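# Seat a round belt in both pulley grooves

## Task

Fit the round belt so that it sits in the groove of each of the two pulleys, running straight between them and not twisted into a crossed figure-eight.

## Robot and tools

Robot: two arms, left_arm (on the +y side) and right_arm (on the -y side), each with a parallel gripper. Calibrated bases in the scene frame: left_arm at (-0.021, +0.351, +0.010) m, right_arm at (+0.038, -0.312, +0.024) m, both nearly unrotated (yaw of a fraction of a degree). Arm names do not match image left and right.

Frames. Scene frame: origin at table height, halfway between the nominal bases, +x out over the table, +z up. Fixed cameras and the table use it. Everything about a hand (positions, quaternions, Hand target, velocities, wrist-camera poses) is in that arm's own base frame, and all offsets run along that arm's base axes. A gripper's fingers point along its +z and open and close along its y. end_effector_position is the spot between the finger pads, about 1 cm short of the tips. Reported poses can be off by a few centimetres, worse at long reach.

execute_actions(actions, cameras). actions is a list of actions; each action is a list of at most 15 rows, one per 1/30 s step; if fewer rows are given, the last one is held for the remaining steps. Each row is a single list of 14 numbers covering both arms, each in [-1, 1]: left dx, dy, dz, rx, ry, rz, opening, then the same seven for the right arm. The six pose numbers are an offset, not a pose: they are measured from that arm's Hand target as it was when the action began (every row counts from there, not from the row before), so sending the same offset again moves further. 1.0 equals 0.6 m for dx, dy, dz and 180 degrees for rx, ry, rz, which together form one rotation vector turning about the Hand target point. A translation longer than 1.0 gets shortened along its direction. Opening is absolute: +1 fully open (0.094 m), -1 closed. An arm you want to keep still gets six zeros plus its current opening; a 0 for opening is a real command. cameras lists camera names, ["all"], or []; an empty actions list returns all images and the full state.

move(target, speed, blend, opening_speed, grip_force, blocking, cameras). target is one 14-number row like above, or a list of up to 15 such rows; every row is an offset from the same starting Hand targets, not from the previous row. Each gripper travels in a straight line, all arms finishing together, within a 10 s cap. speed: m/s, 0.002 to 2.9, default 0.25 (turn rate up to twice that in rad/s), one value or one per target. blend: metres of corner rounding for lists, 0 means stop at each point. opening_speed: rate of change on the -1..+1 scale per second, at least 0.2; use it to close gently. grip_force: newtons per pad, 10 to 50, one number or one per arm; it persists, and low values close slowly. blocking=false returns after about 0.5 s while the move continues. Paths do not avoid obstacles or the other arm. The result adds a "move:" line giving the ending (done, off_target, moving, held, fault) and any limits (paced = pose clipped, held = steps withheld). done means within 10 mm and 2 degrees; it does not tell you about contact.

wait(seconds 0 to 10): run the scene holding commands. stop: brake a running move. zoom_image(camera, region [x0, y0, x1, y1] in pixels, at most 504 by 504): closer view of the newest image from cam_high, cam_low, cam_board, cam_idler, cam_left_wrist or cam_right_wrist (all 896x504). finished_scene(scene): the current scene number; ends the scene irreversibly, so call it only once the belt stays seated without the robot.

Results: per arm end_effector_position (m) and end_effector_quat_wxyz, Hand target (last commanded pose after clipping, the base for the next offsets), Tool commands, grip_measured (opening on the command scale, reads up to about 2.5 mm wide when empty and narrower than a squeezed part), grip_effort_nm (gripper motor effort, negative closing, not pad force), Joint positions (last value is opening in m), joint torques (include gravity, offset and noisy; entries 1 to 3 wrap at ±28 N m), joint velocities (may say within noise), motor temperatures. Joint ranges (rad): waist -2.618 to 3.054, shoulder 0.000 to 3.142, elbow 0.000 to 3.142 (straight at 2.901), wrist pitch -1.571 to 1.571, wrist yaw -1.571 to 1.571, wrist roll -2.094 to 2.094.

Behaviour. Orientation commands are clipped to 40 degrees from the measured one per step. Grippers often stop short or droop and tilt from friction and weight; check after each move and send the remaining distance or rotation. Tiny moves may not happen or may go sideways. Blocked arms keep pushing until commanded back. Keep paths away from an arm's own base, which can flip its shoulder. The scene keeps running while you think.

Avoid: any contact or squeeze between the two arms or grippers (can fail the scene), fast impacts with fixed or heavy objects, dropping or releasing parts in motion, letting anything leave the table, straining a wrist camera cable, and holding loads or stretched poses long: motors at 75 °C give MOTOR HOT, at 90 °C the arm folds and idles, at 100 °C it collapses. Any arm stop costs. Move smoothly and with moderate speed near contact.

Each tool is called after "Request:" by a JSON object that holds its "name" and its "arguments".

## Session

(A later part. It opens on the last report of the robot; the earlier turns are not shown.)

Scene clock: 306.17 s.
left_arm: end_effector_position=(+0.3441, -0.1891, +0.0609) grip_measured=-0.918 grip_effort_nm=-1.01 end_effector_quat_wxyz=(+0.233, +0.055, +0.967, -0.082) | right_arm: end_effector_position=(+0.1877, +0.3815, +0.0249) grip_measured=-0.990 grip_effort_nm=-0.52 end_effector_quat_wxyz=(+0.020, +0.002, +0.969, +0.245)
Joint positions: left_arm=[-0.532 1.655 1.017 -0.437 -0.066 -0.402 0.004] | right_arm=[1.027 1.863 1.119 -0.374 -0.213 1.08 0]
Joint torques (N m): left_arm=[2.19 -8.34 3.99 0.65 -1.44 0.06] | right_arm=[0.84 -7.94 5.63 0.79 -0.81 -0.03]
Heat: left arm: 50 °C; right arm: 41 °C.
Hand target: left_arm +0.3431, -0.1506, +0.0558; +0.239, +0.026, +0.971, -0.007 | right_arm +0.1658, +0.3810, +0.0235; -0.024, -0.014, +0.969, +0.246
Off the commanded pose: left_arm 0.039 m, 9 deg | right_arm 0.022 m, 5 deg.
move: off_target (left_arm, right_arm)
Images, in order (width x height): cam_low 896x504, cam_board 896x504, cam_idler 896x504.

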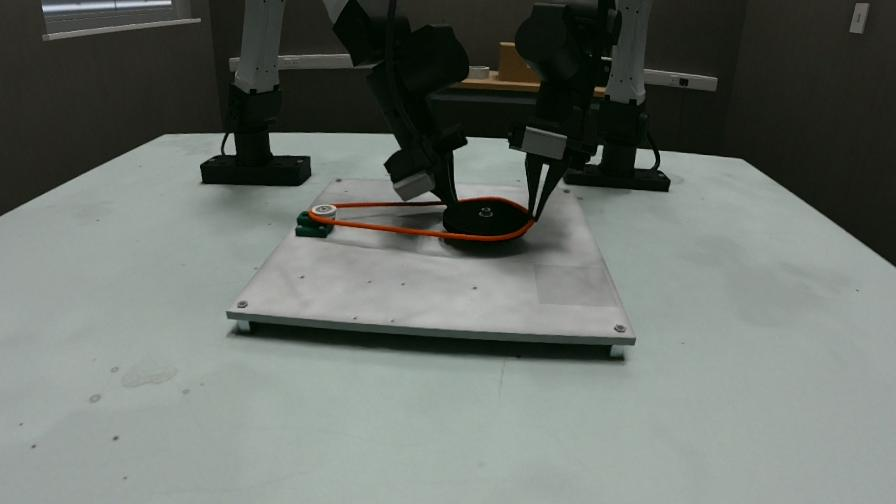

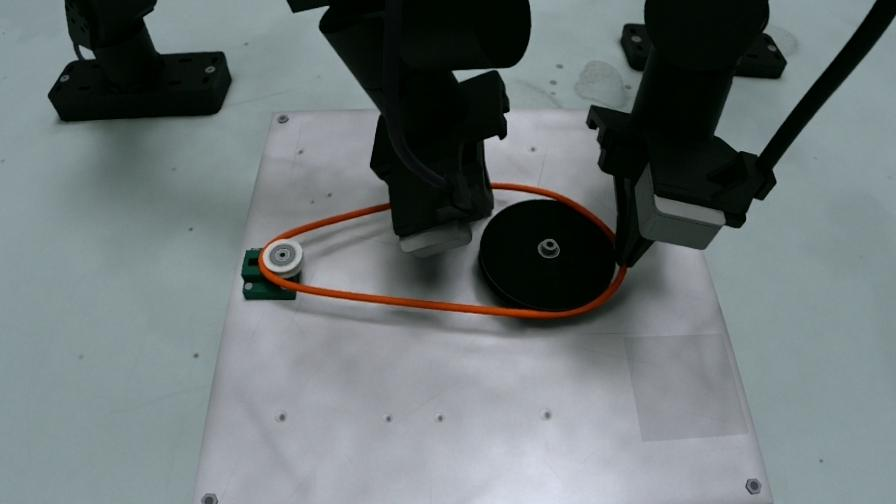

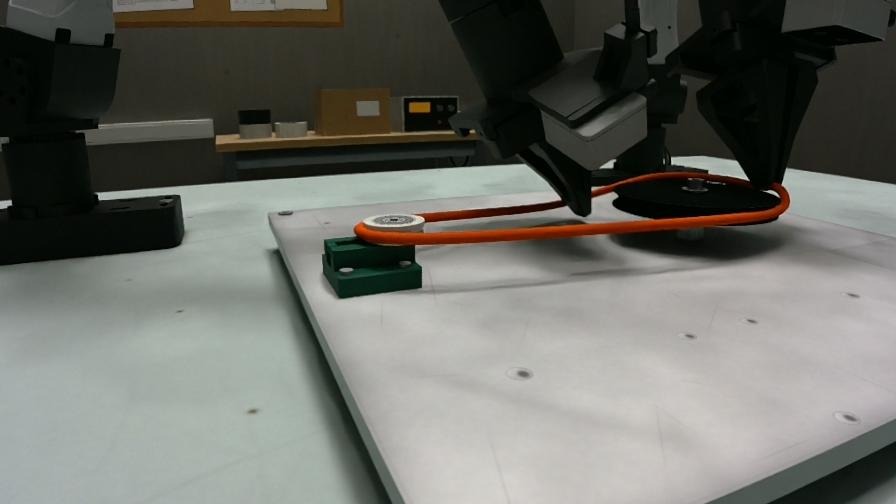

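Request:
{"name": "move", "arguments": {"target": [[0,0,0,0,0,0,-0.96,0.028,-0.008,0.0,0,0,0,-1]], "speed": 0.06, "cameras": ["cam_low","cam_board","cam_idler"]}}

Request:
{"name": "zoom_image", "arguments": {"camera": "cam_board", "region": [380, 130, 640, 340]}}

Request:
{"name": "zoom_image", "arguments": {"camera": "cam_low", "region": [420, 170, 580, 260]}}

Request:
{"name": "zoom_image", "arguments": {"camera": "cam_idler", "region": [560, 120, 820, 320]}}

Scene clock: 308.23 s.
left_arm: end_effector_position=(+0.3444, -0.1880, +0.0608) grip_measured=-0.918 grip_effort_nm=-1.01 end_effector_quat_wxyz=(+0.234, +0.054, +0.968, -0.079) | right_arm: end_effector_position=(+0.1944, +0.3788, +0.0283) grip_measured=-0.990 grip_effort_nm=-0.52 end_effector_quat_wxyz=(+0.007, -0.006, +0.966, +0.257)
Joint positions: left_arm=[-0.532 1.655 1.016 -0.438 -0.072 -0.402 0.004] | right_arm=[0.989 1.863 1.126 -0.382 -0.267 1.037 0]
Joint torques (N m): left_arm=[2.19 -8.29 3.97 0.68 -1.38 0.06] | right_arm=[0.12 -6.54 7.28 0.65 -0.46 0.01]
Heat: left arm: 50 °C; right arm: 41 °C.
Hand target: left_arm +0.3431, -0.1505, +0.0557; +0.239, +0.026, +0.971, -0.007 | right_arm +0.1826, +0.3763, +0.0236; -0.024, -0.014, +0.969, +0.246
Off the commanded pose: left_arm 0.038 m, 9 deg | right_arm 0.013 m, 4 deg.
move: off_target (left_arm, right_arm)
Images, in order (width x height): cam_low 896x504, cam_board 896x504, cam_idler 896x504.

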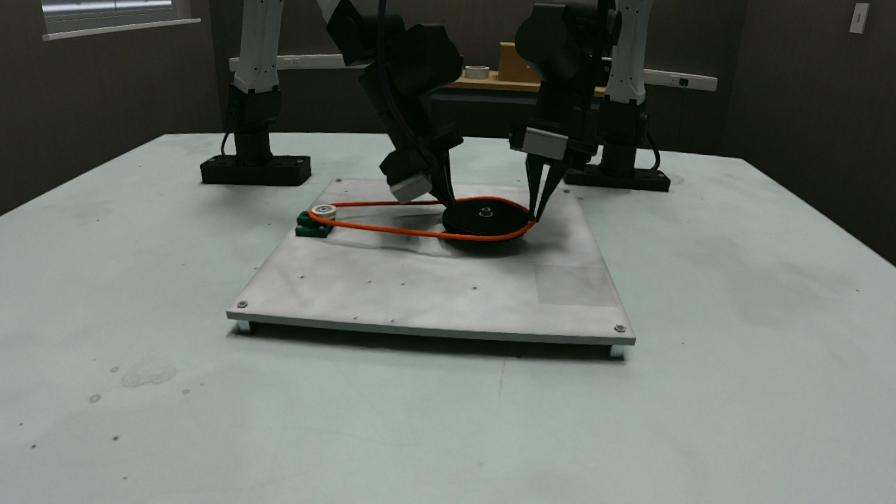

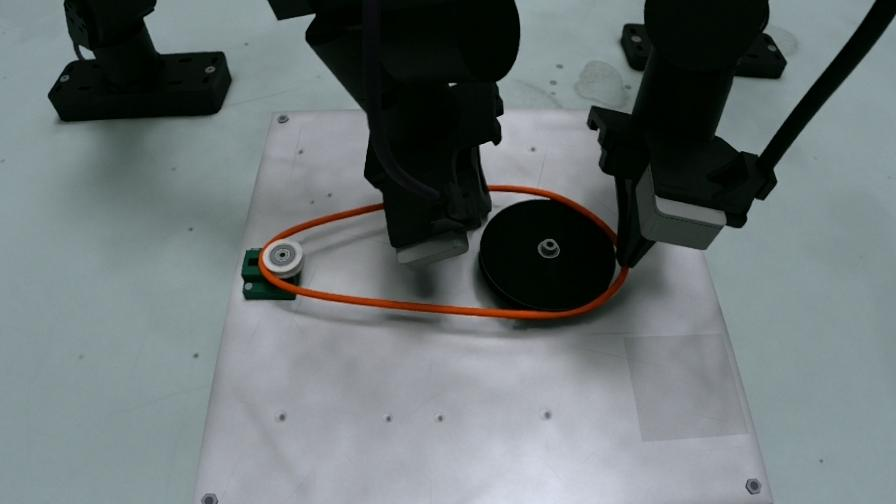

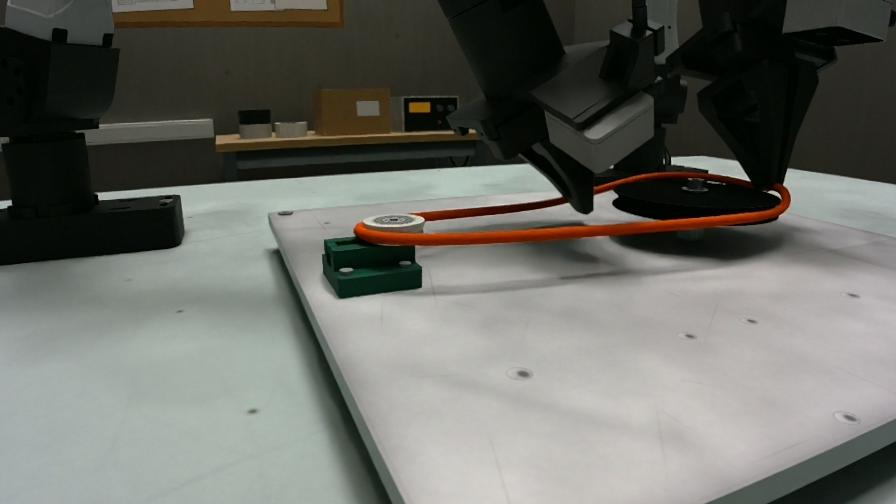

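Scaled by 1.938 from the camera's 896x504 image, which has a finer 1280x720 frame.

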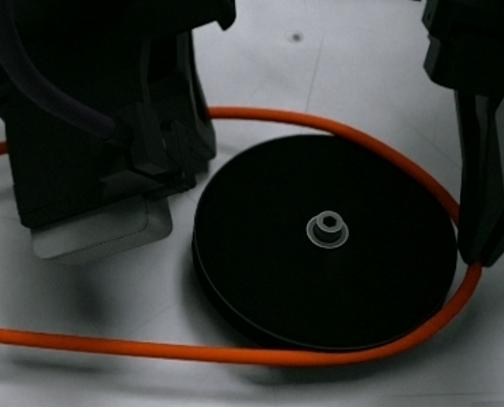

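Scaled by 3.150 from the camera's 896x504 image, which has a finer 1280x720 frame.

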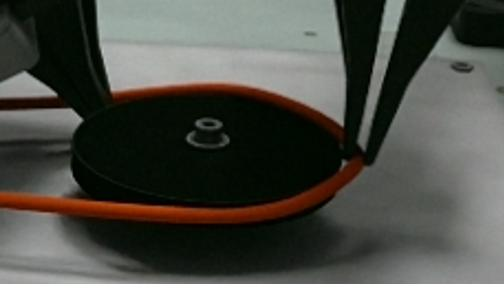

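Scaled by 1.938 from the camera's 896x504 image, which has a finer 1280x720 frame.

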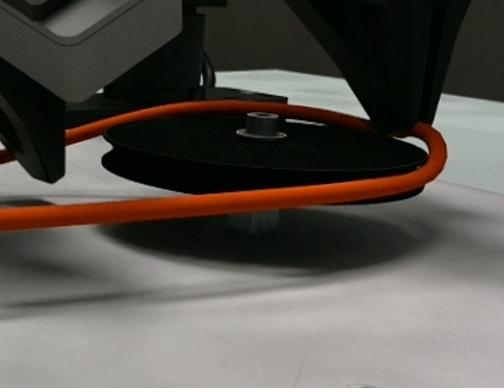

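Request:
{"name": "move", "arguments": {"target": [[0,0.01,0.02,0,0,0,-0.96,0.03,-0.008,0.0,0,0,0,-1],[0,0.03,0.02,0,0,0,-0.96,0.04,-0.008,0.0,0,0,0,-1],[0,0.03,-0.02,0,0,0,-0.96,0.04,-0.008,0.0,0,0,0,-1]], "speed": 0.08, "cameras": ["cam_low","cam_board","cam_idler"]}}

Request:
{"name": "zoom_image", "arguments": {"camera": "cam_board", "region": [380, 130, 640, 340]}}

Request:
{"name": "zoom_image", "arguments": {"camera": "cam_low", "region": [420, 170, 580, 260]}}

Request:
{"name": "zoom_image", "arguments": {"camera": "cam_idler", "region": [560, 120, 820, 320]}}

Scene clock: 311.33 s.
left_arm: end_effector_position=(+0.3423, -0.1766, +0.0553) grip_measured=-0.918 grip_effort_nm=-1.01 end_effector_quat_wxyz=(+0.244, +0.053, +0.965, -0.080) | right_arm: end_effector_position=(+0.2141, +0.3740, +0.0307) grip_measured=-0.990 grip_effort_nm=-0.52 end_effector_quat_wxyz=(-0.001, -0.010, +0.966, +0.259)
Joint positions: left_arm=[-0.506 1.624 0.949 -0.379 -0.066 -0.378 0.004] | right_arm=[0.928 1.893 1.178 -0.427 -0.31 0.976 0]
Joint torques (N m): left_arm=[4.55 -6.64 4.03 0.72 -1.21 0.28] | right_arm=[-0.16 -6.34 7.32 0.74 -0.33 -0.01]
Heat: left arm: 49 °C; right arm: 41 °C.
Hand target: left_arm +0.3430, -0.1326, +0.0436; +0.239, +0.027, +0.971, -0.007 | right_arm +0.2066, +0.3714, +0.0237; -0.024, -0.014, +0.969, +0.246
Off the commanded pose: left_arm 0.046 m, 9 deg | right_arm 0.011 m, 3 deg.
move: off_target (left_arm, right_arm)
Images, in order (width x height): cam_low 896x504, cam_board 896x504, cam_idler 896x504.

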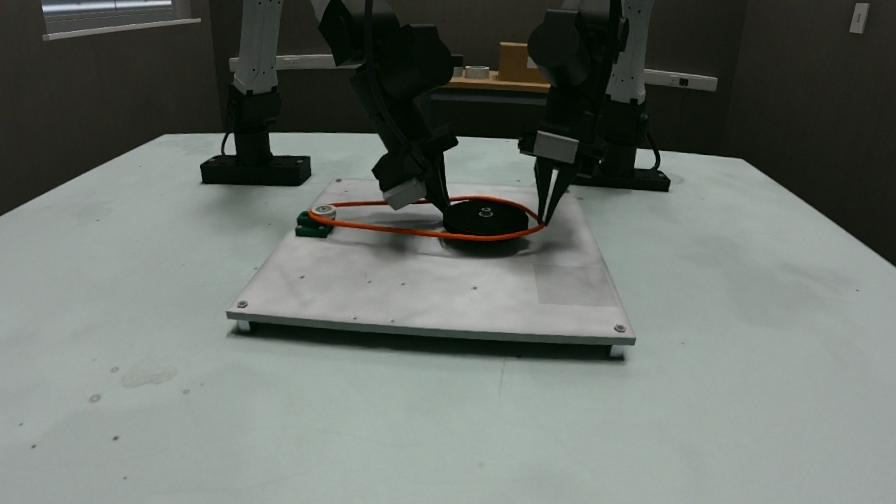

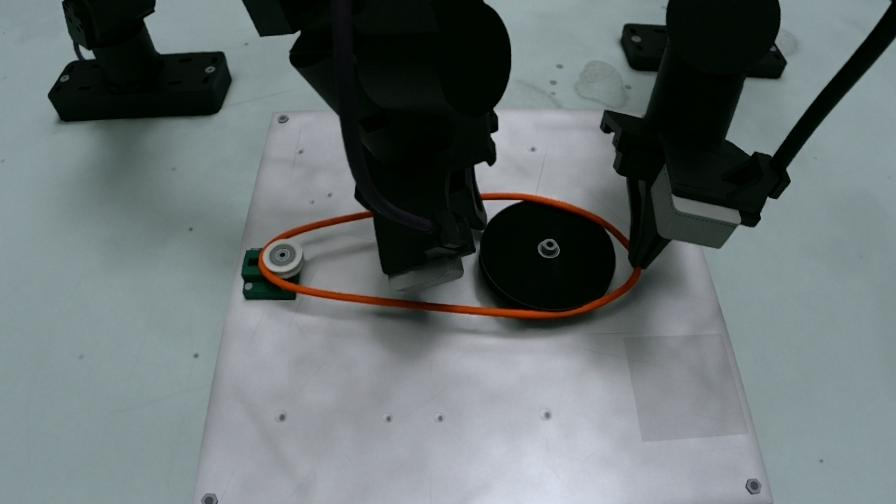

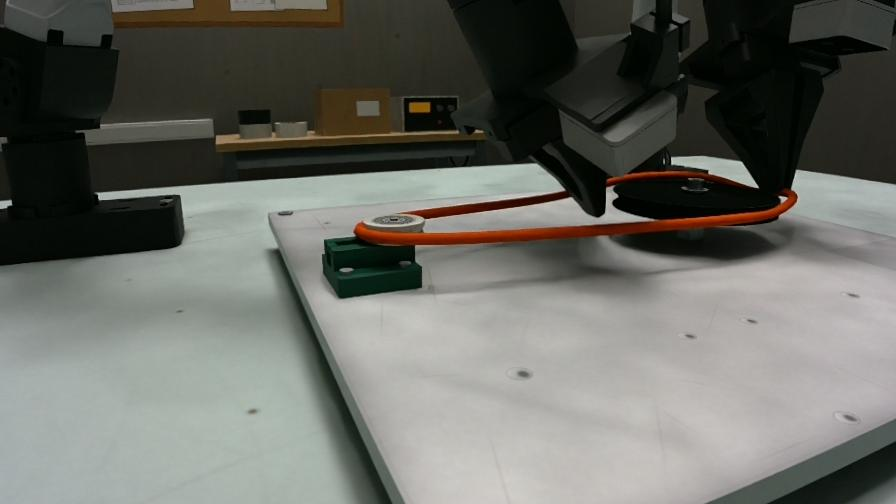

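Scaled by 1.938 from the camera's 896x504 image, which has a finer 1280x720 frame.

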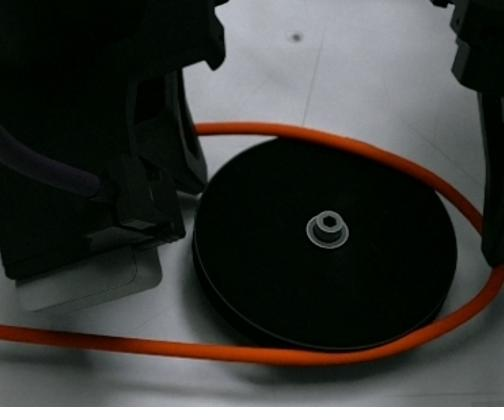

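Scaled by 3.150 from the camera's 896x504 image, which has a finer 1280x720 frame.

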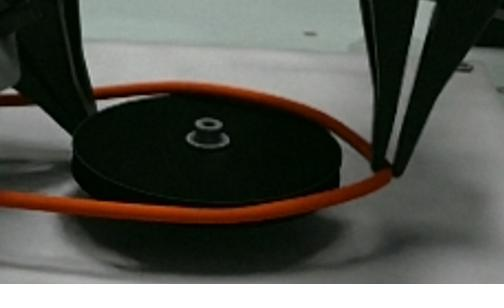

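Scaled by 1.938 from the camera's 896x504 image, which has a finer 1280x720 frame.

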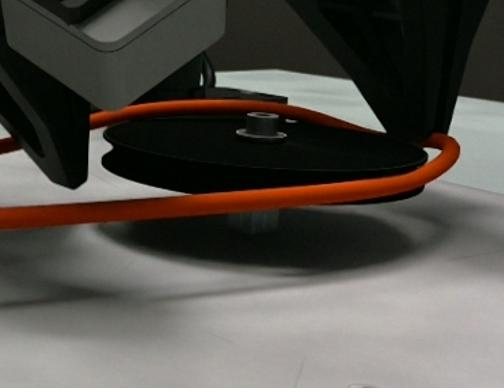

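Request:
{"name": "move", "arguments": {"target": [[0,0,0,0,0,0,-0.96,-0.06,0.008,0.0,0,0,0,-1],[0,0,-0.006,0,-0.12,0,-0.96,-0.06,0.008,0.0,0,0,0,-1]], "speed": 0.08, "cameras": ["cam_low","cam_board","cam_idler"]}}

Request:
{"name": "zoom_image", "arguments": {"camera": "cam_board", "region": [380, 130, 640, 340]}}

Request:
{"name": "zoom_image", "arguments": {"camera": "cam_low", "region": [420, 170, 580, 260]}}

Request:
{"name": "zoom_image", "arguments": {"camera": "cam_idler", "region": [560, 120, 820, 320]}}

Scene clock: 316.23 s.
left_arm: end_effector_position=(+0.3458, -0.1784, +0.0567) grip_measured=-0.921 grip_effort_nm=-1.01 end_effector_quat_wxyz=(+0.424, +0.057, +0.899, -0.097) | right_arm: end_effector_position=(+0.2022, +0.3813, +0.0288) grip_measured=-0.990 grip_effort_nm=-0.52 end_effector_quat_wxyz=(+0.020, +0.000, +0.966, +0.257)
Joint positions: left_arm=[-0.576 1.529 0.574 0.264 -0.223 -0.343 0.004] | right_arm=[0.986 1.873 1.139 -0.371 -0.244 1.045 0]
Joint torques (N m): left_arm=[2.67 -5.72 3.18 1.04 -1.65 0.34] | right_arm=[2.82 -9.26 4.11 0.7 -0.61 0.19]
Heat: left arm: 48 °C; right arm: 41 °C.
Hand target: left_arm +0.3432, -0.1326, +0.0403; +0.417, +0.027, +0.908, -0.002 | right_arm +0.1706, +0.3763, +0.0237; -0.024, -0.014, +0.969, +0.246
Off the commanded pose: left_arm 0.049 m, 12 deg | right_arm 0.032 m, 5 deg.
move: off_target (left_arm, right_arm)
Images, in order (width x height): cam_low 896x504, cam_board 896x504, cam_idler 896x504.

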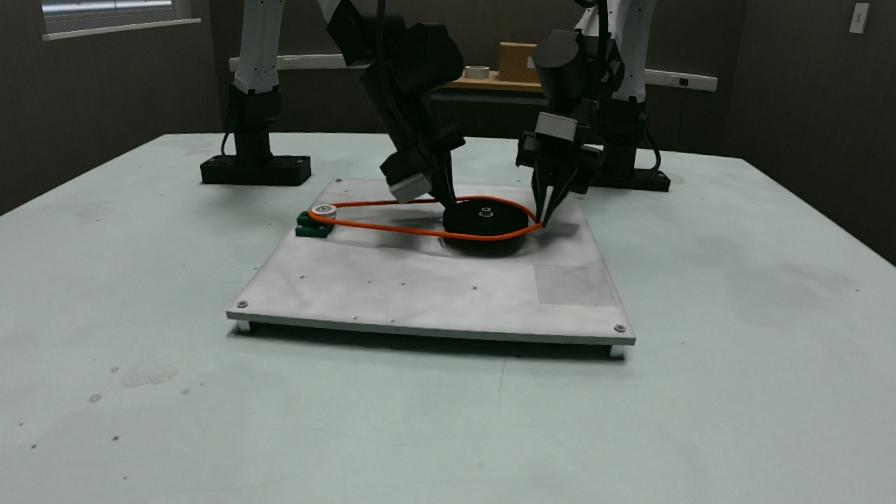

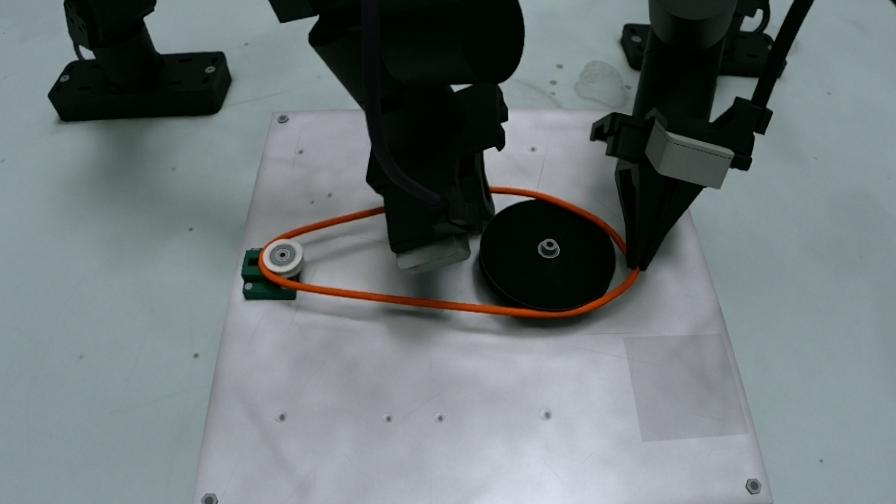

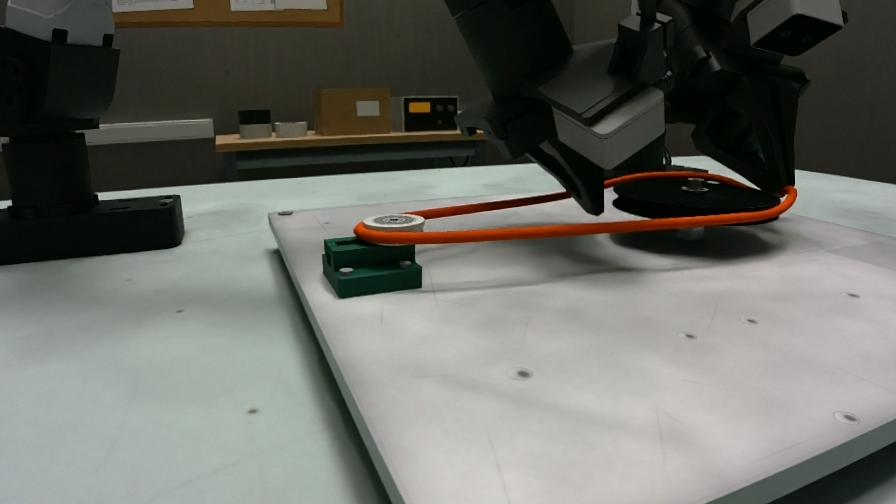

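Scaled by 1.938 from the camera's 896x504 image, which has a finer 1280x720 frame.

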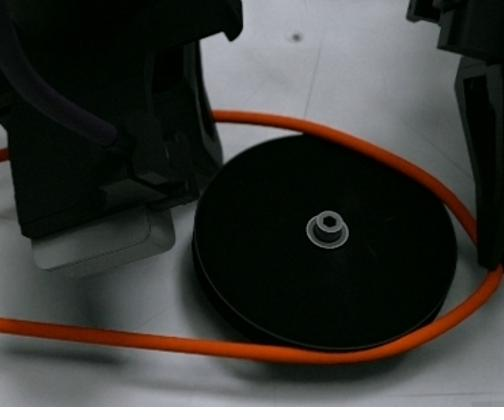

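Scaled by 3.150 from the camera's 896x504 image, which has a finer 1280x720 frame.

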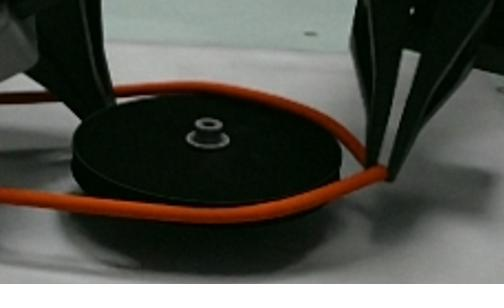

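Scaled by 1.938 from the camera's 896x504 image, which has a finer 1280x720 frame.

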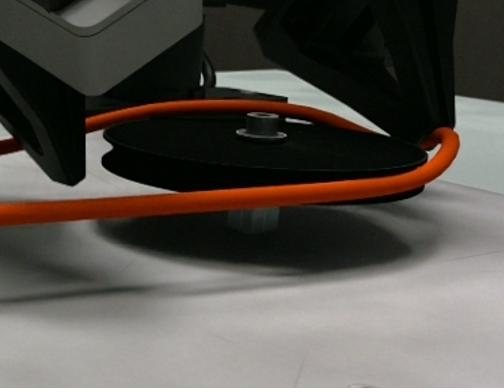

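Request:
{"name": "move", "arguments": {"target": [[0,0,0.01,0,0.08,0,-0.96,0.05,-0.01,0.0,0,0,0,-1],[-0.04,0,0.01,0,0.08,0.05,-0.96,0.08,-0.04,0.12,0,0,0,-1],[-0.09,-0.01,0.01,0,0.08,0.1,-0.96,0.05,-0.2,0.14,0,0,0,-1]], "speed": 0.12, "cameras": ["cam_low","cam_board","cam_idler"]}}

Request:
{"name": "zoom_image", "arguments": {"camera": "cam_board", "region": [420, 130, 680, 340]}}

Request:
{"name": "zoom_image", "arguments": {"camera": "cam_low", "region": [420, 170, 580, 260]}}

Request:
{"name": "zoom_image", "arguments": {"camera": "cam_idler", "region": [560, 120, 820, 320]}}

Scene clock: 322.93 s.
left_arm: end_effector_position=(+0.3078, -0.1759, +0.0561) grip_measured=-0.922 grip_effort_nm=-1.01 end_effector_quat_wxyz=(+0.321, -0.112, +0.940, -0.028) | right_arm: end_effector_position=(+0.2059, +0.2597, +0.1061) grip_measured=-0.990 grip_effort_nm=-0.52 end_effector_quat_wxyz=(-0.018, -0.011, +0.970, +0.242)
Joint positions: left_arm=[-0.727 1.537 0.806 -0.33 -0.434 -0.849 0.004] | right_arm=[0.696 1.525 1.098 -0.846 -0.397 0.733 0]
Joint torques (N m): left_arm=[0.87 -5.83 5.74 -0.38 -1.08 0.02] | right_arm=[-0.49 -7.02 5.48 0.83 -0.33 -0.02]
Motor temperatures (°C): left_arm=[27 46 34 33 27 25 31] | right_arm=[26 41 35 31 24 27 27]
Heat: left arm: 46 °C; right arm: 41 °C.
Hand target: left_arm +0.2891, -0.1385, +0.0462; +0.295, -0.115, +0.947, +0.060 | right_arm +0.2007, +0.2563, +0.1077; -0.024, -0.014, +0.969, +0.246
Off the commanded pose: left_arm 0.043 m, 11 deg | right_arm 0.007 m, 1 deg.
move: off_target (left_arm)
Images, in order (width x height): cam_low 896x504, cam_board 896x504, cam_idler 896x504.

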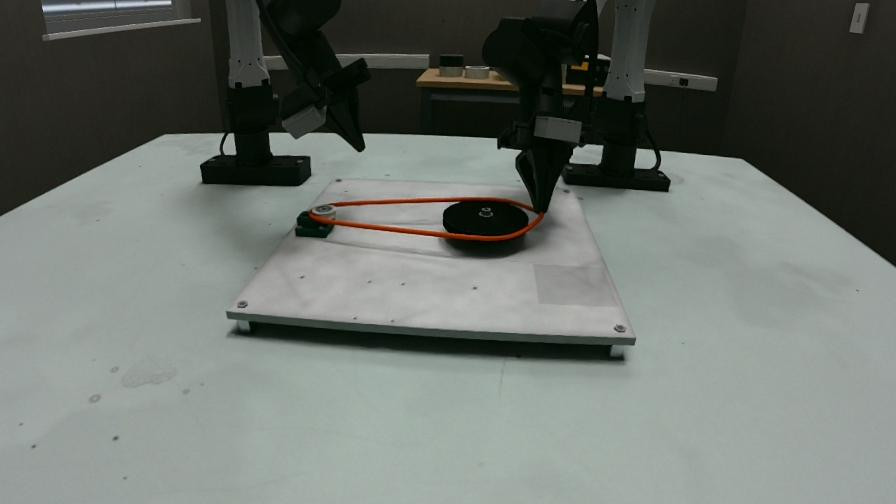

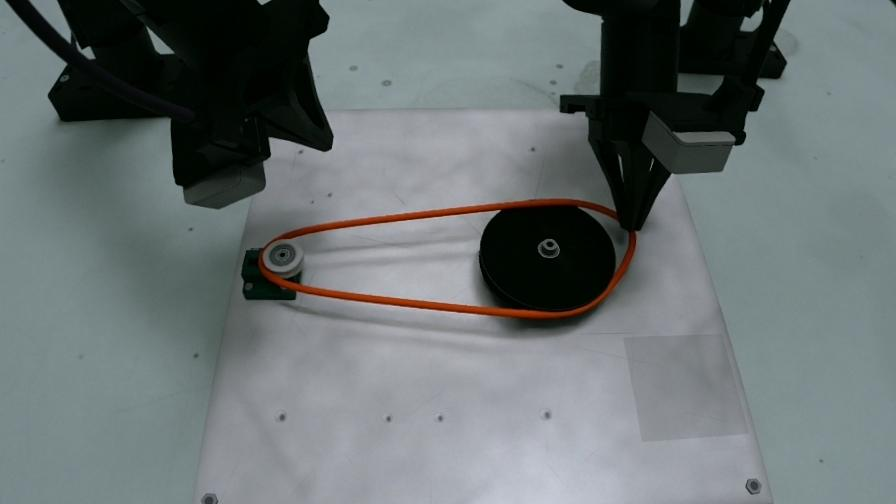

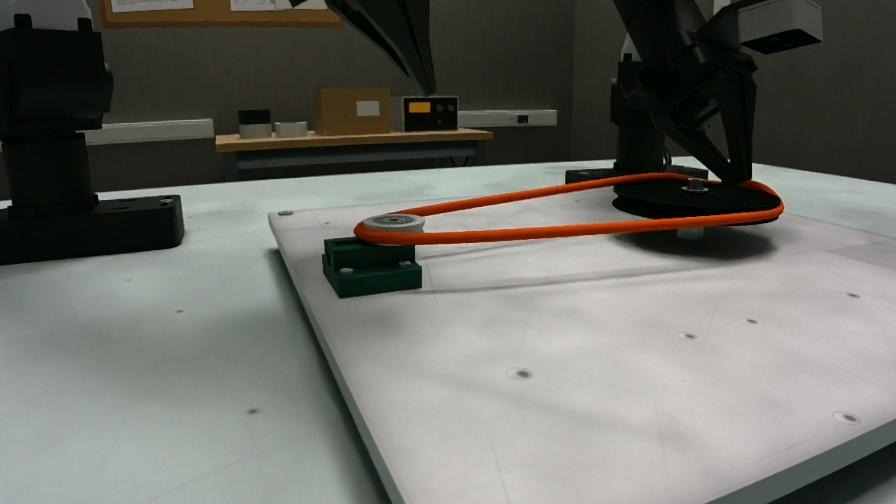

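Scaled by 1.938 from the camera's 896x504 image, which has a finer 1280x720 frame.

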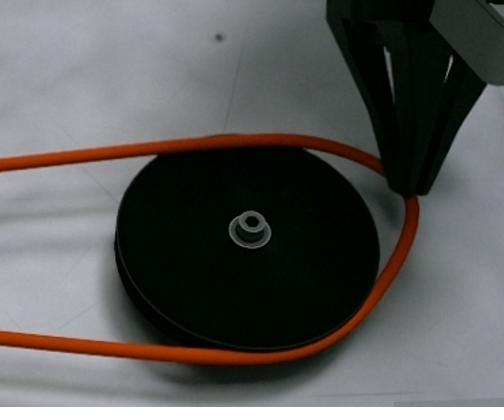

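Scaled by 3.150 from the camera's 896x504 image, which has a finer 1280x720 frame.

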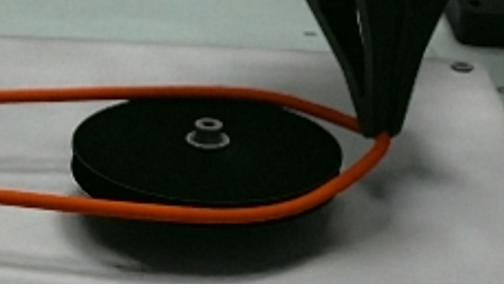

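Scaled by 1.938 from the camera's 896x504 image, which has a finer 1280x720 frame.

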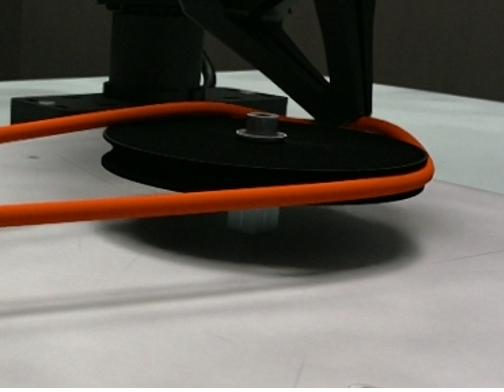

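Request:
{"name": "move", "arguments": {"target": [[-0.05,-0.025,-0.008,0,0,0.12,-0.96,0,0,0,0,0,0,-1],[-0.085,-0.08,-0.02,0,0,0.22,-0.96,0,0,0,0,0,0,-1]], "speed": 0.1, "blend": [0.01,0], "cameras": ["cam_low","cam_board","cam_idler"]}}

Request:
{"name": "zoom_image", "arguments": {"camera": "cam_board", "region": [420, 130, 680, 340]}}

Request:
{"name": "zoom_image", "arguments": {"camera": "cam_low", "region": [420, 170, 580, 260]}}

Request:
{"name": "zoom_image", "arguments": {"camera": "cam_idler", "region": [560, 120, 820, 320]}}

Scene clock: 328.17 s.
left_arm: end_effector_position=(+0.2681, -0.2130, +0.0405) grip_measured=-0.923 grip_effort_nm=-1.01 end_effector_quat_wxyz=(+0.288, -0.448, +0.843, +0.074) | right_arm: end_effector_position=(+0.2058, +0.2597, +0.1061) grip_measured=-0.990 grip_effort_nm=-0.52 end_effector_quat_wxyz=(-0.018, -0.012, +0.970, +0.243)
Joint positions: left_arm=[-0.961 1.945 1.29 -1.004 -0.597 -1.964 0.004] | right_arm=[0.696 1.525 1.098 -0.847 -0.397 0.732 0]
Joint torques (N m): left_arm=[-0.62 -6.39 4.75 -1.49 0.11 -0.05] | right_arm=[-0.69 -7.08 5.31 0.8 -0.28 0.01]
Heat: left arm: 45 °C; right arm: 40 °C.
Hand target: left_arm +0.2380, -0.1865, +0.0341; +0.258, -0.429, +0.852, +0.157 | right_arm +0.2006, +0.2563, +0.1077; -0.024, -0.014, +0.969, +0.246
Off the commanded pose: left_arm 0.041 m, 10 deg | right_arm 0.006 m, 1 deg.
move: off_target (left_arm)
Images, in order (width x height): cam_low 896x504, cam_board 896x504, cam_idler 896x504.

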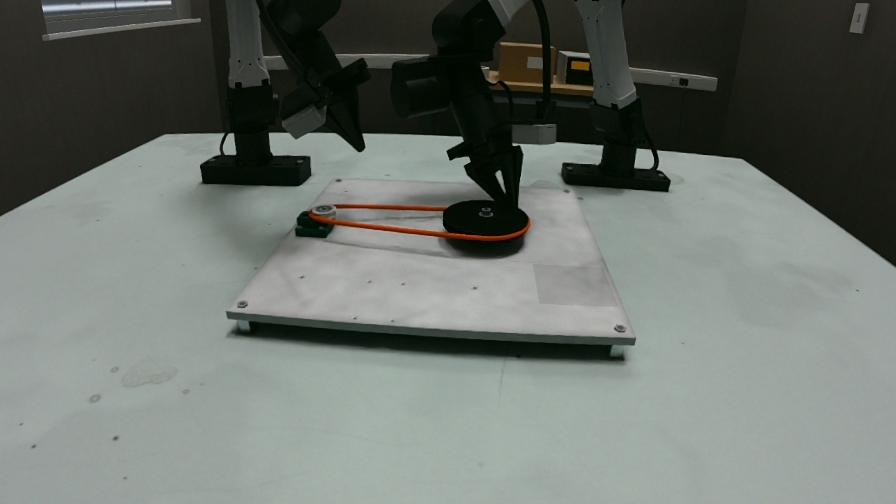

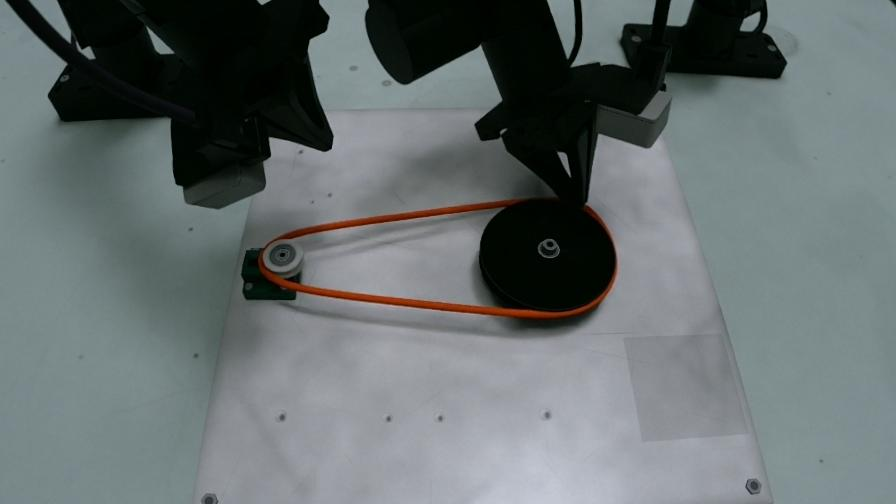

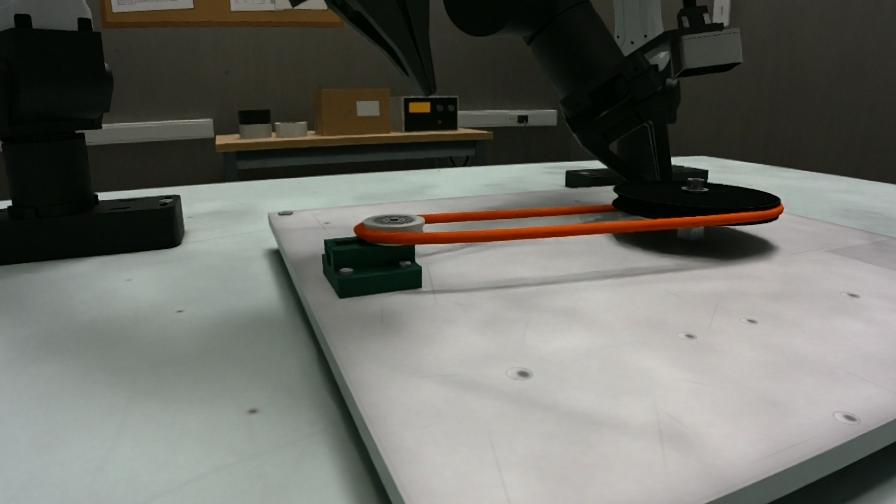

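Scaled by 1.938 from the camera's 896x504 image, which has a finer 1280x720 frame.

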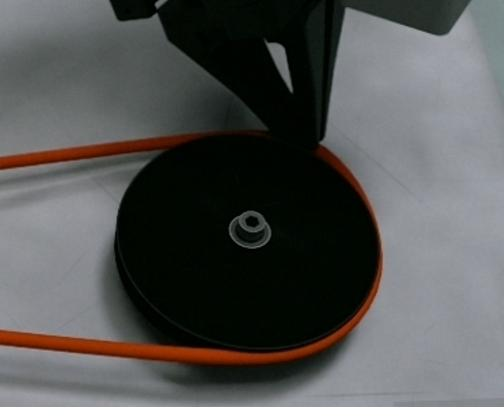

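Scaled by 3.150 from the camera's 896x504 image, which has a finer 1280x720 frame.

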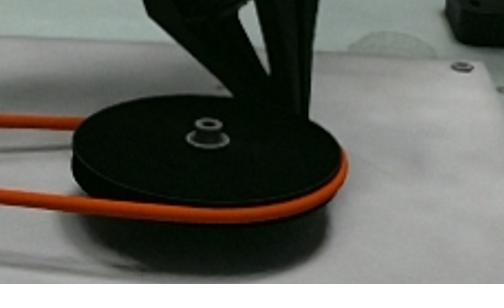

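Scaled by 1.938 from the camera's 896x504 image, which has a finer 1280x720 frame.

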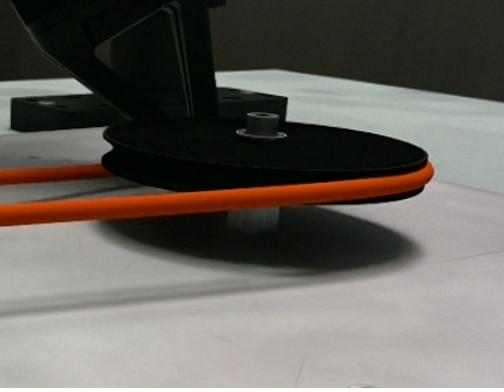

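Request:
{"name": "move", "arguments": {"target": [[0,0,0.012,0,0,0,-0.96,0,0,0,0,0,0,-1],[0,0,0.012,0,0,0,-0.8,0,0,0,0,0,0,-1]], "speed": 0.08, "opening_speed": 0.3, "cameras": ["cam_low","cam_board","cam_idler"]}}

Request:
{"name": "zoom_image", "arguments": {"camera": "cam_board", "region": [420, 130, 680, 340]}}

Request:
{"name": "zoom_image", "arguments": {"camera": "cam_idler", "region": [560, 120, 820, 320]}}

Scene clock: 330.47 s.
left_arm: end_effector_position=(+0.2669, -0.2113, +0.0437) grip_measured=-0.801 grip_effort_nm=0.08 end_effector_quat_wxyz=(+0.287, -0.446, +0.844, +0.081) | right_arm: end_effector_position=(+0.2058, +0.2597, +0.1061) grip_measured=-0.990 grip_effort_nm=-0.52 end_effector_quat_wxyz=(-0.018, -0.012, +0.970, +0.243)
Joint positions: left_arm=[-0.961 1.945 1.302 -1.032 -0.597 -1.965 0.009] | right_arm=[0.696 1.525 1.098 -0.847 -0.397 0.732 0]
Joint torques (N m): left_arm=[-0.64 -7.21 4.89 -1.49 0.11 -0.06] | right_arm=[-0.65 -6.86 5.52 0.8 -0.34 -0.03]
Heat: left arm: 45 °C; right arm: 40 °C.
Hand target: left_arm +0.2380, -0.1866, +0.0414; +0.258, -0.429, +0.852, +0.157 | right_arm +0.2006, +0.2563, +0.1077; -0.024, -0.014, +0.969, +0.246
Off the commanded pose: left_arm 0.038 m, 10 deg | right_arm 0.006 m, 1 deg.
move: off_target (left_arm); target 2's new opening was sent with left_arm's hand 0.040 m and 10 deg from that target
Images, in order (width x height): cam_low 896x504, cam_board 896x504, cam_idler 896x504.

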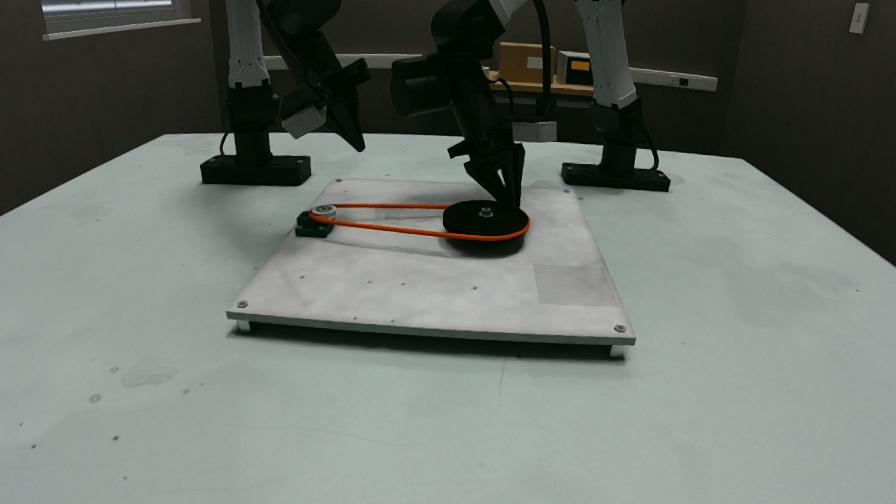

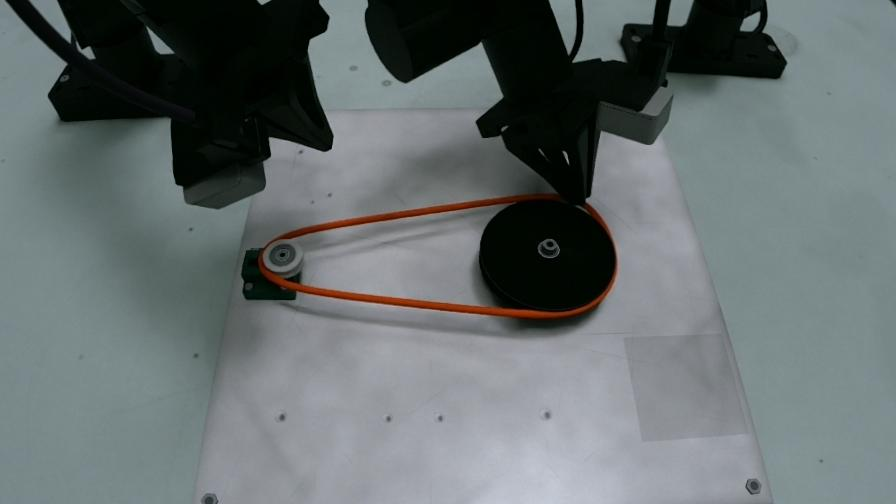

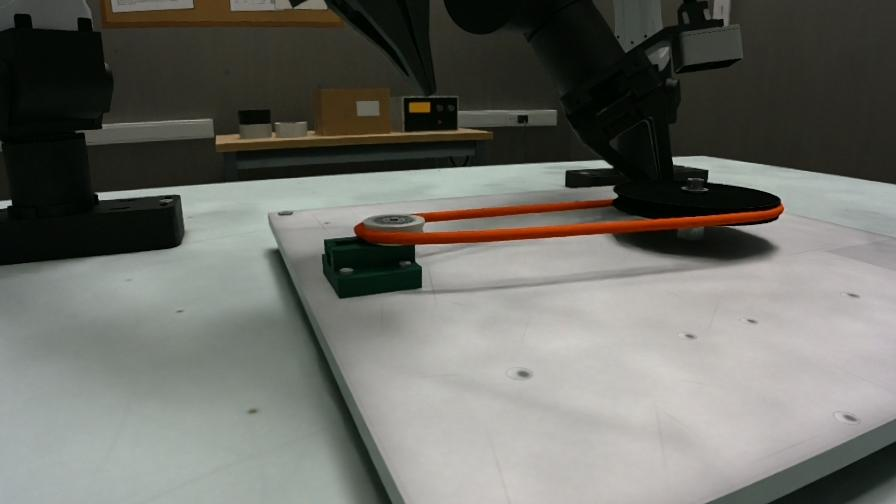

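Scaled by 1.938 from the camera's 896x504 image, which has a finer 1280x720 frame.

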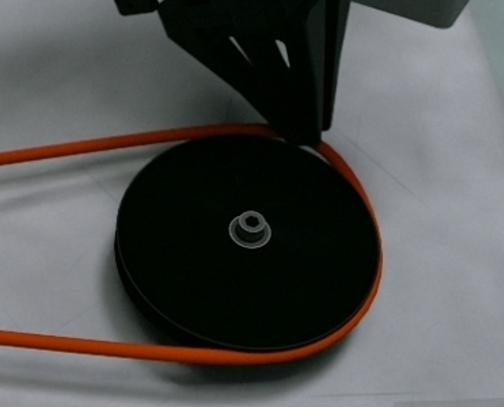

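Scaled by 1.938 from the camera's 896x504 image, which has a finer 1280x720 frame.

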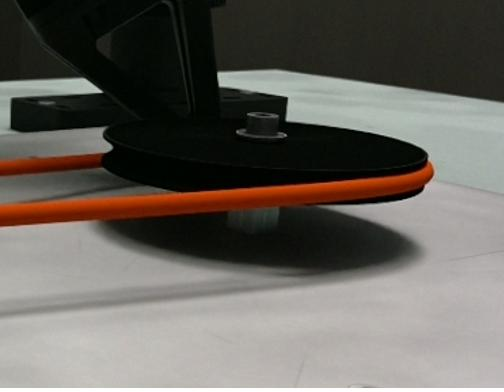

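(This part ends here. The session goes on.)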